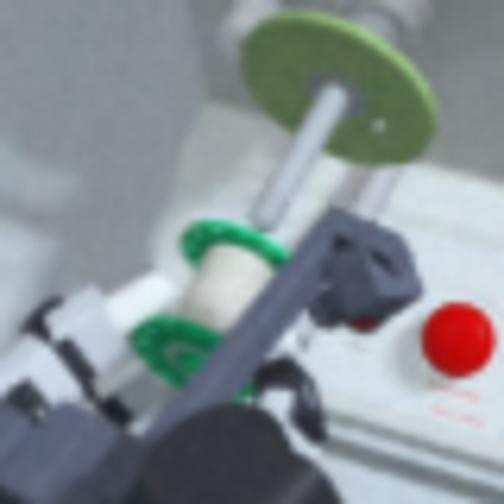

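execute_actions:
  actions:
    - [[0,0,0,0,0,0,0.754,0,0.576,0.696,0.754,0,0.576,0.696,0.754,0,0.576,0.696,0.714,0.678,0.226,0.168,0.4,-0.6,0.0023,-0.0001,0.0013,-0.005,-0.0034,0.0087,0.33,-0.17,-0.518,0.391,0.33,0.17,-0.518,0.391,0.754,0,0.576,0.696,-0.686,0.678,-0.18,-0.25,0.2,-0.88],[0,0,0,0,0,0,0.754,0,0.576,0.696,0.754,0,0.576,0.696,0.754,0,0.576,0.696,0.714,0.678,0.226,0.168,0.4,-0.6,0.0047,-0.0001,0.0027,-0.01,-0.0068,0.0174,0.33,-0.17,-0.518,0.391,0.33,0.17,-0.518,0.391,0.754,0,0.576,0.696,-0.686,0.678,-0.18,-0.25,0.2,-0.88],[0,0,0,0,0,0,0.754,0,0.576,0.696,0.754,0,0.576,0.696,0.754,0,0.576,0.696,0.714,0.678,0.226,0.168,0.4,-0.6,0.007,-0.0002,0.004,-0.0148,-0.0102,0.0261,0.33,-0.17,-0.518,0.391,0.33,0.17,-0.518,0.391,0.754,0,0.576,0.696,-0.686,0.678,-0.18,-0.25,0.2,-0.88]]
  cameras: ["all"]

zoom_image:
  camera: "cam_high"
  region: [240, 220, 320, 280]

zoom_image:
  camera: "cam_head_left"
  region: [240, 230, 285, 275]

zoom_image:
  camera: "cam_head_right"
  region: [240, 210, 320, 290]

Scene clock: 183.60 s.
left_arm: end_effector_position=(+0.2599, +0.1736, +0.4489) hand_goal=(+0.754, +0.000, +0.576, +0.696, +0.754, +0.000, +0.576, +0.696, +0.754, +0.000, +0.576, +0.696, +0.714, +0.678, +0.226, +0.168) hand_measured=(+0.760, +0.002, +0.576, +0.696, +0.760, +0.002, +0.576, +0.696, +0.760, +0.002, +0.576, +0.696, +0.718, +0.678, +0.226, +0.168) hand_current_ma=(+27, +4, +3, +0, +26, +4, +3, +0, +24, +4, +3, +0, +13, -3, -1, -1) hand_state=(goal, goal, goal, goal, goal, goal, goal, goal, goal, goal, goal, goal, goal, goal, goal, goal) hand_current_limit=0.40 hand_speed=-0.60 end_effector_quat_wxyz=(+0.397, -0.280, +0.753, +0.443) | right_arm: end_effector_position=(+0.4195, +0.4287, +0.2628) hand_goal=(+0.330, -0.170, -0.518, +0.392, +0.330, +0.170, -0.518, +0.392, +0.754, +0.000, +0.576, +0.696, -0.686, +0.678, -0.180, -0.250) hand_measured=(+0.408, -0.160, -0.490, +0.398, +0.412, +0.162, -0.480, +0.404, +0.754, +0.002, +0.574, +0.696, -0.648, +0.686, +0.030, -0.194) hand_current_ma=(+204, +6, +43, +5, +224, -5, +63, +11, +0, +1, +0, +0, +67, +9, +330, +174) hand_state=(blocked, goal, blocked, goal, blocked, goal, blocked, goal, goal, goal, goal, goal, blocked, goal, blocked, blocked) hand_current_limit=0.20 hand_speed=-0.88 end_effector_quat_wxyz=(-0.234, +0.687, +0.371, +0.580)
Joint positions: left_arm=[-0.062 0.924 1.081 -0.941 -1.143 -1.823] | right_arm=[0.967 1.406 0.899 0.285 0.087 1.479]
Joint torques (N m): left_arm=[0.32 -3.37 17.32 1.94 -0.64 0.32] | right_arm=[0.38 -12.81 14.27 2.3 0.22 -0.28]
Heat: left arm: hottest elbow 54 °C; right arm: hottest elbow 45 °C.
Hand target: left_arm +0.2625, +0.1789, +0.4787; +0.420, -0.299, +0.738, +0.434 | right_arm +0.4302, +0.4491, +0.3155; -0.247, +0.660, +0.358, +0.612
Off the commanded pose: left_arm 0.030 m, 4 deg | right_arm 0.058 m, 5 deg.
Step readings (end_effector_position of left_arm | right_arm):
0: (+0.2599, +0.1736, +0.4489) | (+0.4175, +0.4245, +0.2580)
1: (+0.2599, +0.1736, +0.4489) | (+0.4175, +0.4244, +0.2579)
2: (+0.2599, +0.1736, +0.4489) | (+0.4177, +0.4239, +0.2578)
4: (+0.2599, +0.1736, +0.4489) | (+0.4186, +0.4223, +0.2577)
8: (+0.2599, +0.1736, +0.4489) | (+0.4197, +0.4238, +0.2607)
15: (+0.2599, +0.1736, +0.4489) | (+0.4195, +0.4284, +0.2672)

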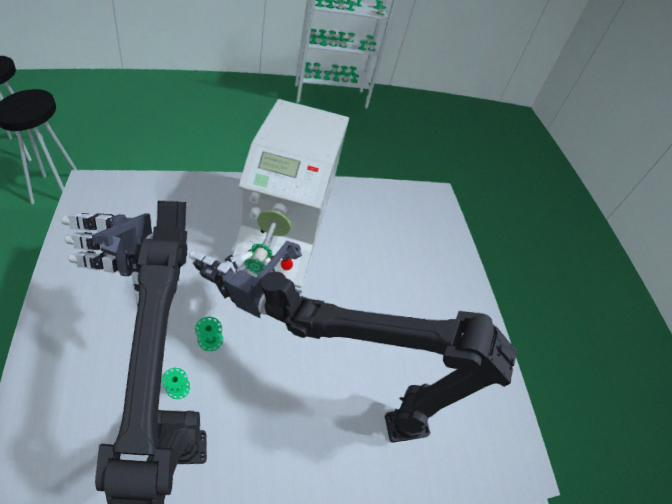

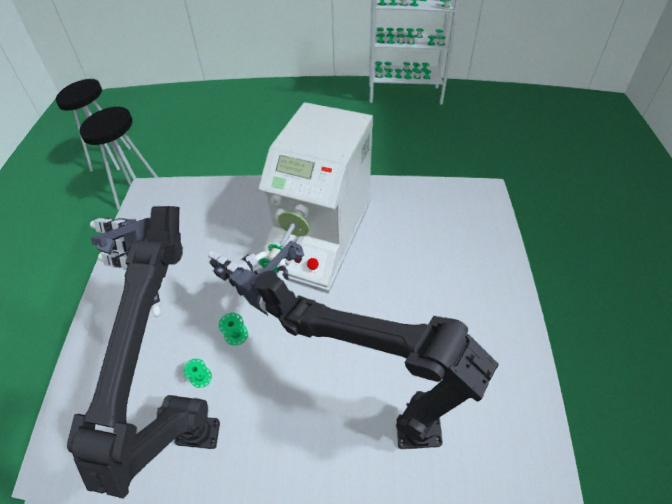

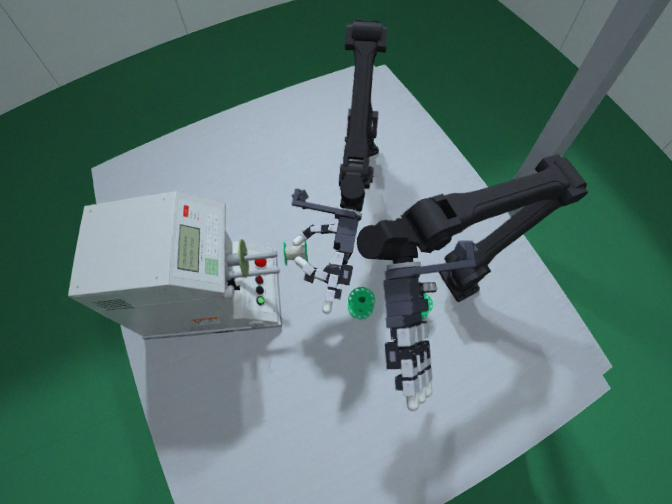

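Scaled by 6.300.

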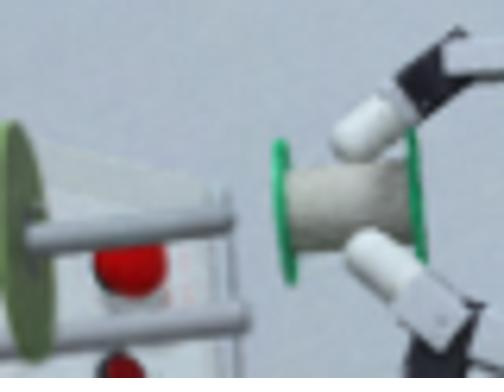

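Scaled by 11.200.

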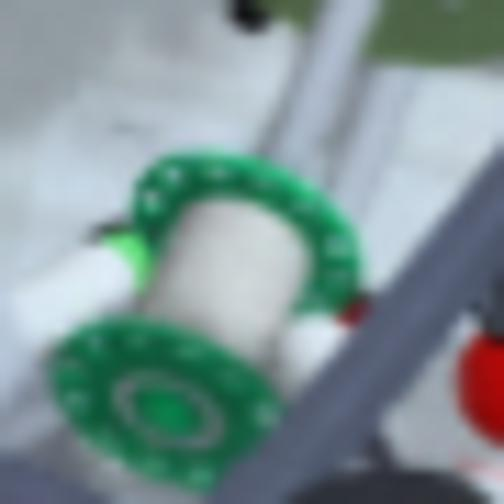

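Scaled by 6.300.

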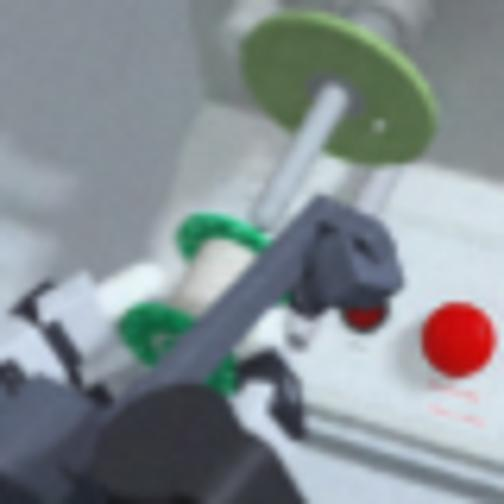

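execute_actions:
  actions:
    - [[0,0,0,0,0,0,0.754,0,0.576,0.696,0.754,0,0.576,0.696,0.754,0,0.576,0.696,0.714,0.678,0.226,0.168,0.4,-0.6,-0.0017,0.006,0.0028,0,0,0,0.33,-0.17,-0.518,0.391,0.33,0.17,-0.518,0.391,0.754,0,0.576,0.696,-0.686,0.678,-0.18,-0.25,0.2,-0.88],[0,0,0,0,0,0,0.754,0,0.576,0.696,0.754,0,0.576,0.696,0.754,0,0.576,0.696,0.714,0.678,0.226,0.168,0.4,-0.6,-0.0035,0.012,0.0055,0,0,0,0.33,-0.17,-0.518,0.391,0.33,0.17,-0.518,0.391,0.754,0,0.576,0.696,-0.686,0.678,-0.18,-0.25,0.2,-0.88],[0,0,0,0,0,0,0.754,0,0.576,0.696,0.754,0,0.576,0.696,0.754,0,0.576,0.696,0.714,0.678,0.226,0.168,0.4,-0.6,-0.0052,0.018,0.0083,0,0,0,0.33,-0.17,-0.518,0.391,0.33,0.17,-0.518,0.391,0.754,0,0.576,0.696,-0.686,0.678,-0.18,-0.25,0.2,-0.88]]

Scene clock: 186.77 s.
left_arm: end_effector_position=(+0.2599, +0.1736, +0.4489) hand_goal=(+0.754, +0.000, +0.576, +0.696, +0.754, +0.000, +0.576, +0.696, +0.754, +0.000, +0.576, +0.696, +0.714, +0.678, +0.226, +0.168) hand_measured=(+0.760, +0.002, +0.576, +0.696, +0.760, +0.002, +0.576, +0.696, +0.760, +0.002, +0.576, +0.696, +0.718, +0.678, +0.226, +0.168) hand_current_ma=(+27, +4, +3, +0, +26, +4, +3, +0, +24, +4, +3, +0, +13, -3, -1, -1) hand_state=(goal, goal, goal, goal, goal, goal, goal, goal, goal, goal, goal, goal, goal, goal, goal, goal) hand_current_limit=0.40 hand_speed=-0.60 end_effector_quat_wxyz=(+0.397, -0.280, +0.753, +0.443) | right_arm: end_effector_position=(+0.4234, +0.4286, +0.2563) hand_goal=(+0.330, -0.170, -0.518, +0.392, +0.330, +0.170, -0.518, +0.392, +0.754, +0.000, +0.576, +0.696, -0.686, +0.678, -0.180, -0.250) hand_measured=(+0.408, -0.160, -0.490, +0.398, +0.412, +0.162, -0.480, +0.404, +0.754, +0.002, +0.574, +0.696, -0.648, +0.686, +0.030, -0.194) hand_current_ma=(+204, +6, +43, +5, +224, -5, +63, +11, +0, +1, +0, +0, +67, +9, +330, +174) hand_state=(blocked, goal, blocked, goal, blocked, goal, blocked, goal, goal, goal, goal, goal, blocked, goal, blocked, blocked) hand_current_limit=0.20 hand_speed=-0.88 end_effector_quat_wxyz=(-0.235, +0.689, +0.374, +0.574)
Joint positions: left_arm=[-0.062 0.924 1.081 -0.941 -1.143 -1.823] | right_arm=[0.956 1.416 0.899 0.285 0.068 1.479]
Joint torques (N m): left_arm=[0.5 -2.96 17.4 1.94 -0.63 0.35] | right_arm=[-1.14 -13.33 14.38 2.44 0.01 -0.27]
Heat: left arm: hottest elbow 54 °C; right arm: hottest elbow 46 °C.
Hand target: left_arm +0.2625, +0.1789, +0.4787; +0.420, -0.299, +0.738, +0.434 | right_arm +0.4418, +0.4456, +0.3131; -0.247, +0.660, +0.358, +0.612
Off the commanded pose: left_arm 0.030 m, 4 deg | right_arm 0.062 m, 6 deg.
Step readings (end_effector_position of left_arm | right_arm):
0: (+0.2599, +0.1736, +0.4489) | (+0.4195, +0.4286, +0.2628)
1: (+0.2599, +0.1736, +0.4489) | (+0.4195, +0.4286, +0.2628)
2: (+0.2599, +0.1736, +0.4489) | (+0.4195, +0.4286, +0.2628)
4: (+0.2599, +0.1736, +0.4489) | (+0.4193, +0.4293, +0.2625)
8: (+0.2599, +0.1736, +0.4489) | (+0.4207, +0.4300, +0.2596)
15: (+0.2599, +0.1736, +0.4489) | (+0.4231, +0.4288, +0.2563)

execute_actions:
  actions:
    - [[0,0,0,0,0,0,0.754,0,0.576,0.696,0.754,0,0.576,0.696,0.754,0,0.576,0.696,0.714,0.678,0.226,0.168,0.4,-0.6,0.0017,0.0067,0.0012,0,0,0,0.33,-0.17,-0.518,0.391,0.33,0.17,-0.518,0.391,0.754,0,0.576,0.696,-0.686,0.678,-0.18,-0.25,0.2,-0.88],[0,0,0,0,0,0,0.754,0,0.576,0.696,0.754,0,0.576,0.696,0.754,0,0.576,0.696,0.714,0.678,0.226,0.168,0.4,-0.6,0.0033,0.0134,0.0025,0,0,0,0.33,-0.17,-0.518,0.391,0.33,0.17,-0.518,0.391,0.754,0,0.576,0.696,-0.686,0.678,-0.18,-0.25,0.2,-0.88],[0,0,0,0,0,0,0.754,0,0.576,0.696,0.754,0,0.576,0.696,0.754,0,0.576,0.696,0.714,0.678,0.226,0.168,0.4,-0.6,0.005,0.0202,0.0037,0,0,0,0.33,-0.17,-0.518,0.391,0.33,0.17,-0.518,0.391,0.754,0,0.576,0.696,-0.686,0.678,-0.18,-0.25,0.2,-0.88]]

Scene clock: 188.27 s.
left_arm: end_effector_position=(+0.2599, +0.1736, +0.4489) hand_goal=(+0.754, +0.000, +0.576, +0.696, +0.754, +0.000, +0.576, +0.696, +0.754, +0.000, +0.576, +0.696, +0.714, +0.678, +0.226, +0.168) hand_measured=(+0.760, +0.002, +0.576, +0.696, +0.760, +0.002, +0.576, +0.696, +0.760, +0.002, +0.576, +0.696, +0.718, +0.678, +0.226, +0.168) hand_current_ma=(+27, +4, +3, +0, +26, +4, +3, +0, +24, +4, +3, +0, +13, -3, -1, -1) hand_state=(goal, goal, goal, goal, goal, goal, goal, goal, goal, goal, goal, goal, goal, goal, goal, goal) hand_current_limit=0.40 hand_speed=-0.60 end_effector_quat_wxyz=(+0.397, -0.280, +0.753, +0.443) | right_arm: end_effector_position=(+0.4358, +0.4232, +0.2631) hand_goal=(+0.330, -0.170, -0.518, +0.392, +0.330, +0.170, -0.518, +0.392, +0.754, +0.000, +0.576, +0.696, -0.686, +0.678, -0.180, -0.250) hand_measured=(+0.408, -0.160, -0.490, +0.398, +0.412, +0.162, -0.480, +0.404, +0.754, +0.002, +0.574, +0.696, -0.648, +0.686, +0.030, -0.194) hand_current_ma=(+204, +6, +43, +5, +224, -5, +63, +11, +0, +1, +0, +0, +67, +9, +330, +174) hand_state=(blocked, goal, blocked, goal, blocked, goal, blocked, goal, goal, goal, goal, goal, blocked, goal, blocked, blocked) hand_current_limit=0.20 hand_speed=-0.88 end_effector_quat_wxyz=(-0.238, +0.688, +0.369, +0.578)
Joint positions: left_arm=[-0.062 0.924 1.081 -0.941 -1.143 -1.823] | right_arm=[0.927 1.416 0.914 0.281 0.043 1.479]
Joint torques (N m): left_arm=[0.56 -3.78 17.55 1.84 -0.63 0.33] | right_arm=[-0.79 -13.57 14.63 2.15 0.01 -0.3]
Heat: left arm: hottest elbow 54 °C; right arm: hottest elbow 46 °C.
Hand target: left_arm +0.2625, +0.1789, +0.4787; +0.420, -0.299, +0.738, +0.434 | right_arm +0.4526, +0.4403, +0.3174; -0.247, +0.660, +0.358, +0.613
Off the commanded pose: left_arm 0.030 m, 4 deg | right_arm 0.059 m, 5 deg.
Step readings (end_effector_position of left_arm | right_arm):
0: (+0.2599, +0.1736, +0.4489) | (+0.4234, +0.4286, +0.2563)
1: (+0.2599, +0.1736, +0.4489) | (+0.4234, +0.4286, +0.2563)
2: (+0.2599, +0.1736, +0.4489) | (+0.4234, +0.4287, +0.2563)
4: (+0.2599, +0.1736, +0.4489) | (+0.4241, +0.4293, +0.2567)
8: (+0.2599, +0.1736, +0.4489) | (+0.4293, +0.4269, +0.2593)
15: (+0.2599, +0.1736, +0.4489) | (+0.4357, +0.4232, +0.2631)

execute_actions:
  actions: []
  cameras: ["all"]

zoom_image:
  camera: "cam_high"
  region: [240, 220, 320, 280]

zoom_image:
  camera: "cam_head_left"
  region: [240, 230, 285, 275]

zoom_image:
  camera: "cam_head_right"
  region: [250, 220, 310, 280]

Scene clock: 188.70 s.
left_arm: end_effector_position=(+0.2599, +0.1736, +0.4489) hand_goal=(+0.754, +0.000, +0.576, +0.696, +0.754, +0.000, +0.576, +0.696, +0.754, +0.000, +0.576, +0.696, +0.714, +0.678, +0.226, +0.168) hand_measured=(+0.760, +0.002, +0.576, +0.696, +0.760, +0.002, +0.576, +0.696, +0.760, +0.002, +0.576, +0.696, +0.718, +0.678, +0.226, +0.168) hand_current_ma=(+27, +4, +3, +0, +26, +4, +3, +0, +24, +4, +3, +0, +13, -3, -1, -1) hand_state=(goal, goal, goal, goal, goal, goal, goal, goal, goal, goal, goal, goal, goal, goal, goal, goal) hand_current_limit=0.40 hand_speed=-0.60 end_effector_quat_wxyz=(+0.397, -0.280, +0.753, +0.443) | right_arm: end_effector_position=(+0.4358, +0.4232, +0.2631) hand_goal=(+0.330, -0.170, -0.518, +0.392, +0.330, +0.170, -0.518, +0.392, +0.754, +0.000, +0.576, +0.696, -0.686, +0.678, -0.180, -0.250) hand_measured=(+0.408, -0.160, -0.490, +0.398, +0.412, +0.162, -0.480, +0.404, +0.754, +0.002, +0.574, +0.696, -0.648, +0.686, +0.030, -0.194) hand_current_ma=(+204, +6, +43, +5, +224, -5, +63, +11, +0, +1, +0, +0, +67, +9, +330, +174) hand_state=(blocked, goal, blocked, goal, blocked, goal, blocked, goal, goal, goal, goal, goal, blocked, goal, blocked, blocked) hand_current_limit=0.20 hand_speed=-0.88 end_effector_quat_wxyz=(-0.238, +0.688, +0.369, +0.578)
Joint positions: left_arm=[-0.062 0.924 1.081 -0.941 -1.143 -1.823] | right_arm=[0.927 1.416 0.914 0.281 0.043 1.479]
Joint velocities: within noise
Joint torques (N m): left_arm=[0.21 -3.55 17.43 1.89 -0.67 0.33] | right_arm=[-0.67 -13.16 14.67 2.14 0.02 -0.27]
Heat: left arm: hottest elbow 54 °C; right arm: hottest elbow 46 °C.
Hand target: left_arm +0.2625, +0.1789, +0.4787; +0.420, -0.299, +0.738, +0.434 | right_arm +0.4526, +0.4403, +0.3174; -0.247, +0.660, +0.358, +0.613
Off the commanded pose: left_arm 0.030 m, 4 deg | right_arm 0.059 m, 5 deg.

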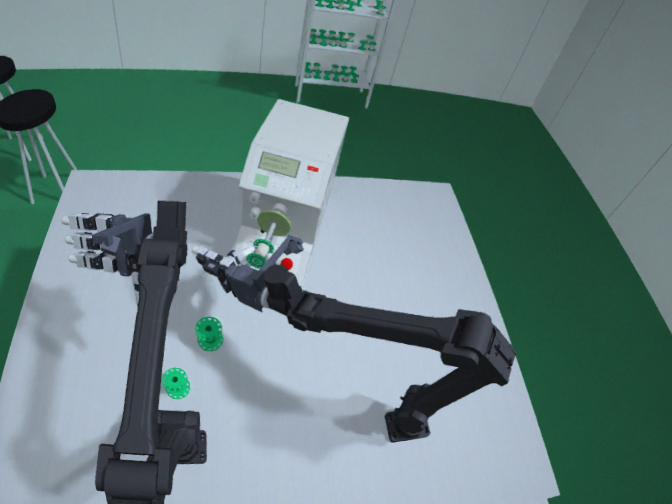

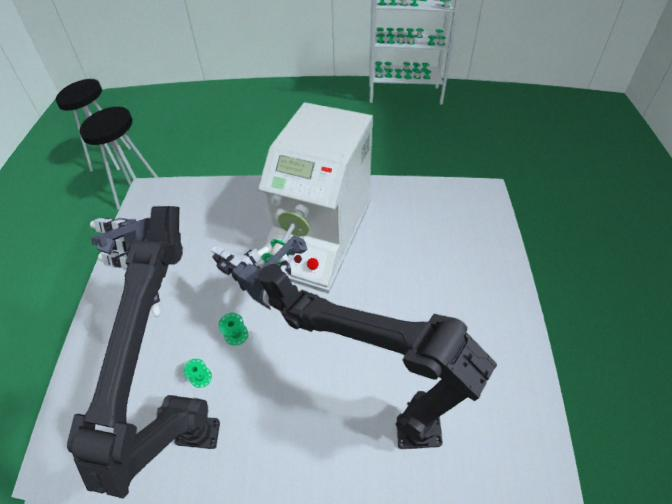

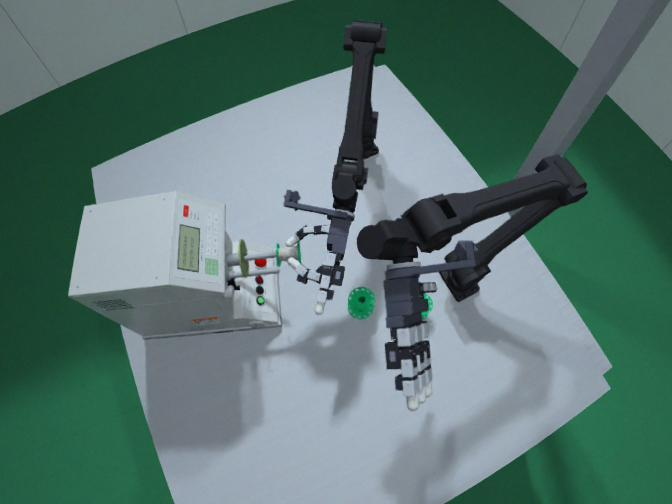

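Scaled by 6.300.

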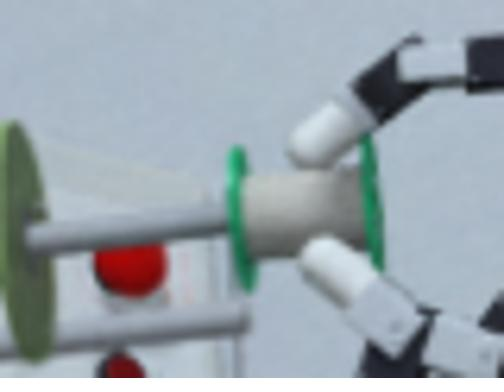

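Scaled by 11.200.

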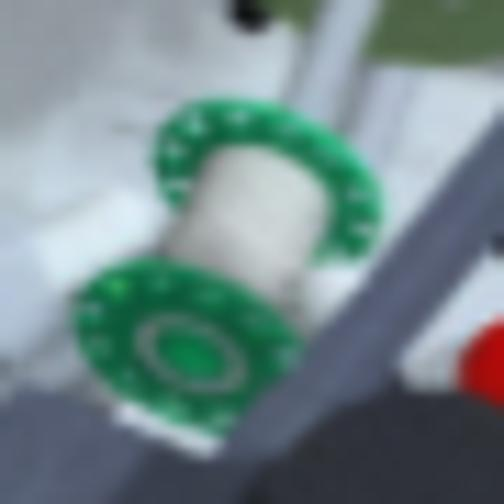

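Scaled by 8.400.

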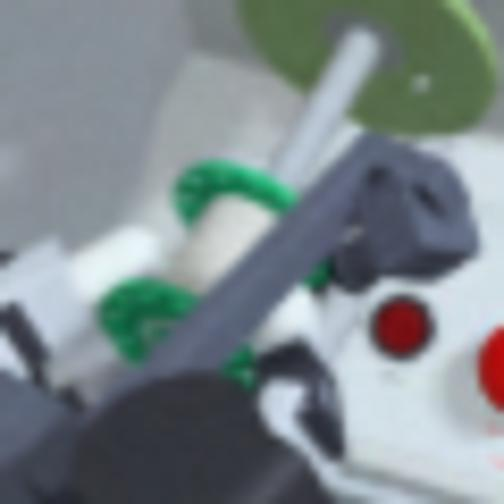

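execute_actions:
  actions:
    - [[0,0,0,0,0,0,0.754,0,0.576,0.696,0.754,0,0.576,0.696,0.754,0,0.576,0.696,0.714,0.678,0.226,0.168,0.4,-0.6,-0.0035,0.0001,-0.0012,0,0,0,0.33,-0.17,-0.518,0.391,0.33,0.17,-0.518,0.391,0.754,0,0.576,0.696,-0.686,0.678,-0.18,-0.25,0.2,-0.88]]

Scene clock: 190.97 s.
left_arm: end_effector_position=(+0.2599, +0.1736, +0.4489) hand_goal=(+0.754, +0.000, +0.576, +0.696, +0.754, +0.000, +0.576, +0.696, +0.754, +0.000, +0.576, +0.696, +0.714, +0.678, +0.226, +0.168) hand_measured=(+0.760, +0.002, +0.576, +0.696, +0.760, +0.002, +0.576, +0.696, +0.760, +0.002, +0.576, +0.696, +0.718, +0.678, +0.226, +0.168) hand_current_ma=(+27, +4, +3, +0, +26, +4, +3, +0, +24, +4, +3, +0, +13, -3, -1, -1) hand_state=(goal, goal, goal, goal, goal, goal, goal, goal, goal, goal, goal, goal, goal, goal, goal, goal) hand_current_limit=0.40 hand_speed=-0.60 end_effector_quat_wxyz=(+0.397, -0.280, +0.753, +0.443) | right_arm: end_effector_position=(+0.4358, +0.4234, +0.2626) hand_goal=(+0.330, -0.170, -0.518, +0.392, +0.330, +0.170, -0.518, +0.392, +0.754, +0.000, +0.576, +0.696, -0.686, +0.678, -0.180, -0.250) hand_measured=(+0.408, -0.160, -0.490, +0.398, +0.412, +0.162, -0.480, +0.404, +0.754, +0.002, +0.574, +0.696, -0.648, +0.686, +0.030, -0.194) hand_current_ma=(+204, +6, +43, +5, +224, -5, +63, +11, +0, +1, +0, +0, +67, +9, +330, +174) hand_state=(blocked, goal, blocked, goal, blocked, goal, blocked, goal, goal, goal, goal, goal, blocked, goal, blocked, blocked) hand_current_limit=0.20 hand_speed=-0.88 end_effector_quat_wxyz=(-0.238, +0.688, +0.370, +0.577)
Joint positions: left_arm=[-0.062 0.924 1.081 -0.941 -1.143 -1.823] | right_arm=[0.927 1.417 0.914 0.281 0.042 1.479]
Joint torques (N m): left_arm=[0.15 -3.78 17.42 1.88 -0.64 0.37] | right_arm=[-0.67 -12.98 14.26 2.35 -0.02 -0.3]
Heat: left arm: hottest elbow 54 °C; right arm: hottest elbow 46 °C.
Hand target: left_arm +0.2625, +0.1789, +0.4787; +0.420, -0.299, +0.738, +0.434 | right_arm +0.4522, +0.4394, +0.3153; -0.247, +0.660, +0.358, +0.612
Off the commanded pose: left_arm 0.030 m, 4 deg | right_arm 0.058 m, 5 deg.
Step readings (end_effector_position of left_arm | right_arm):
0: (+0.2599, +0.1736, +0.4489) | (+0.4358, +0.4232, +0.2631)
1: (+0.2599, +0.1736, +0.4489) | (+0.4358, +0.4232, +0.2631)
2: (+0.2599, +0.1736, +0.4489) | (+0.4358, +0.4232, +0.2631)
4: (+0.2599, +0.1736, +0.4489) | (+0.4358, +0.4233, +0.2631)
8: (+0.2599, +0.1736, +0.4489) | (+0.4358, +0.4233, +0.2628)
15: (+0.2599, +0.1736, +0.4489) | (+0.4358, +0.4234, +0.2626)


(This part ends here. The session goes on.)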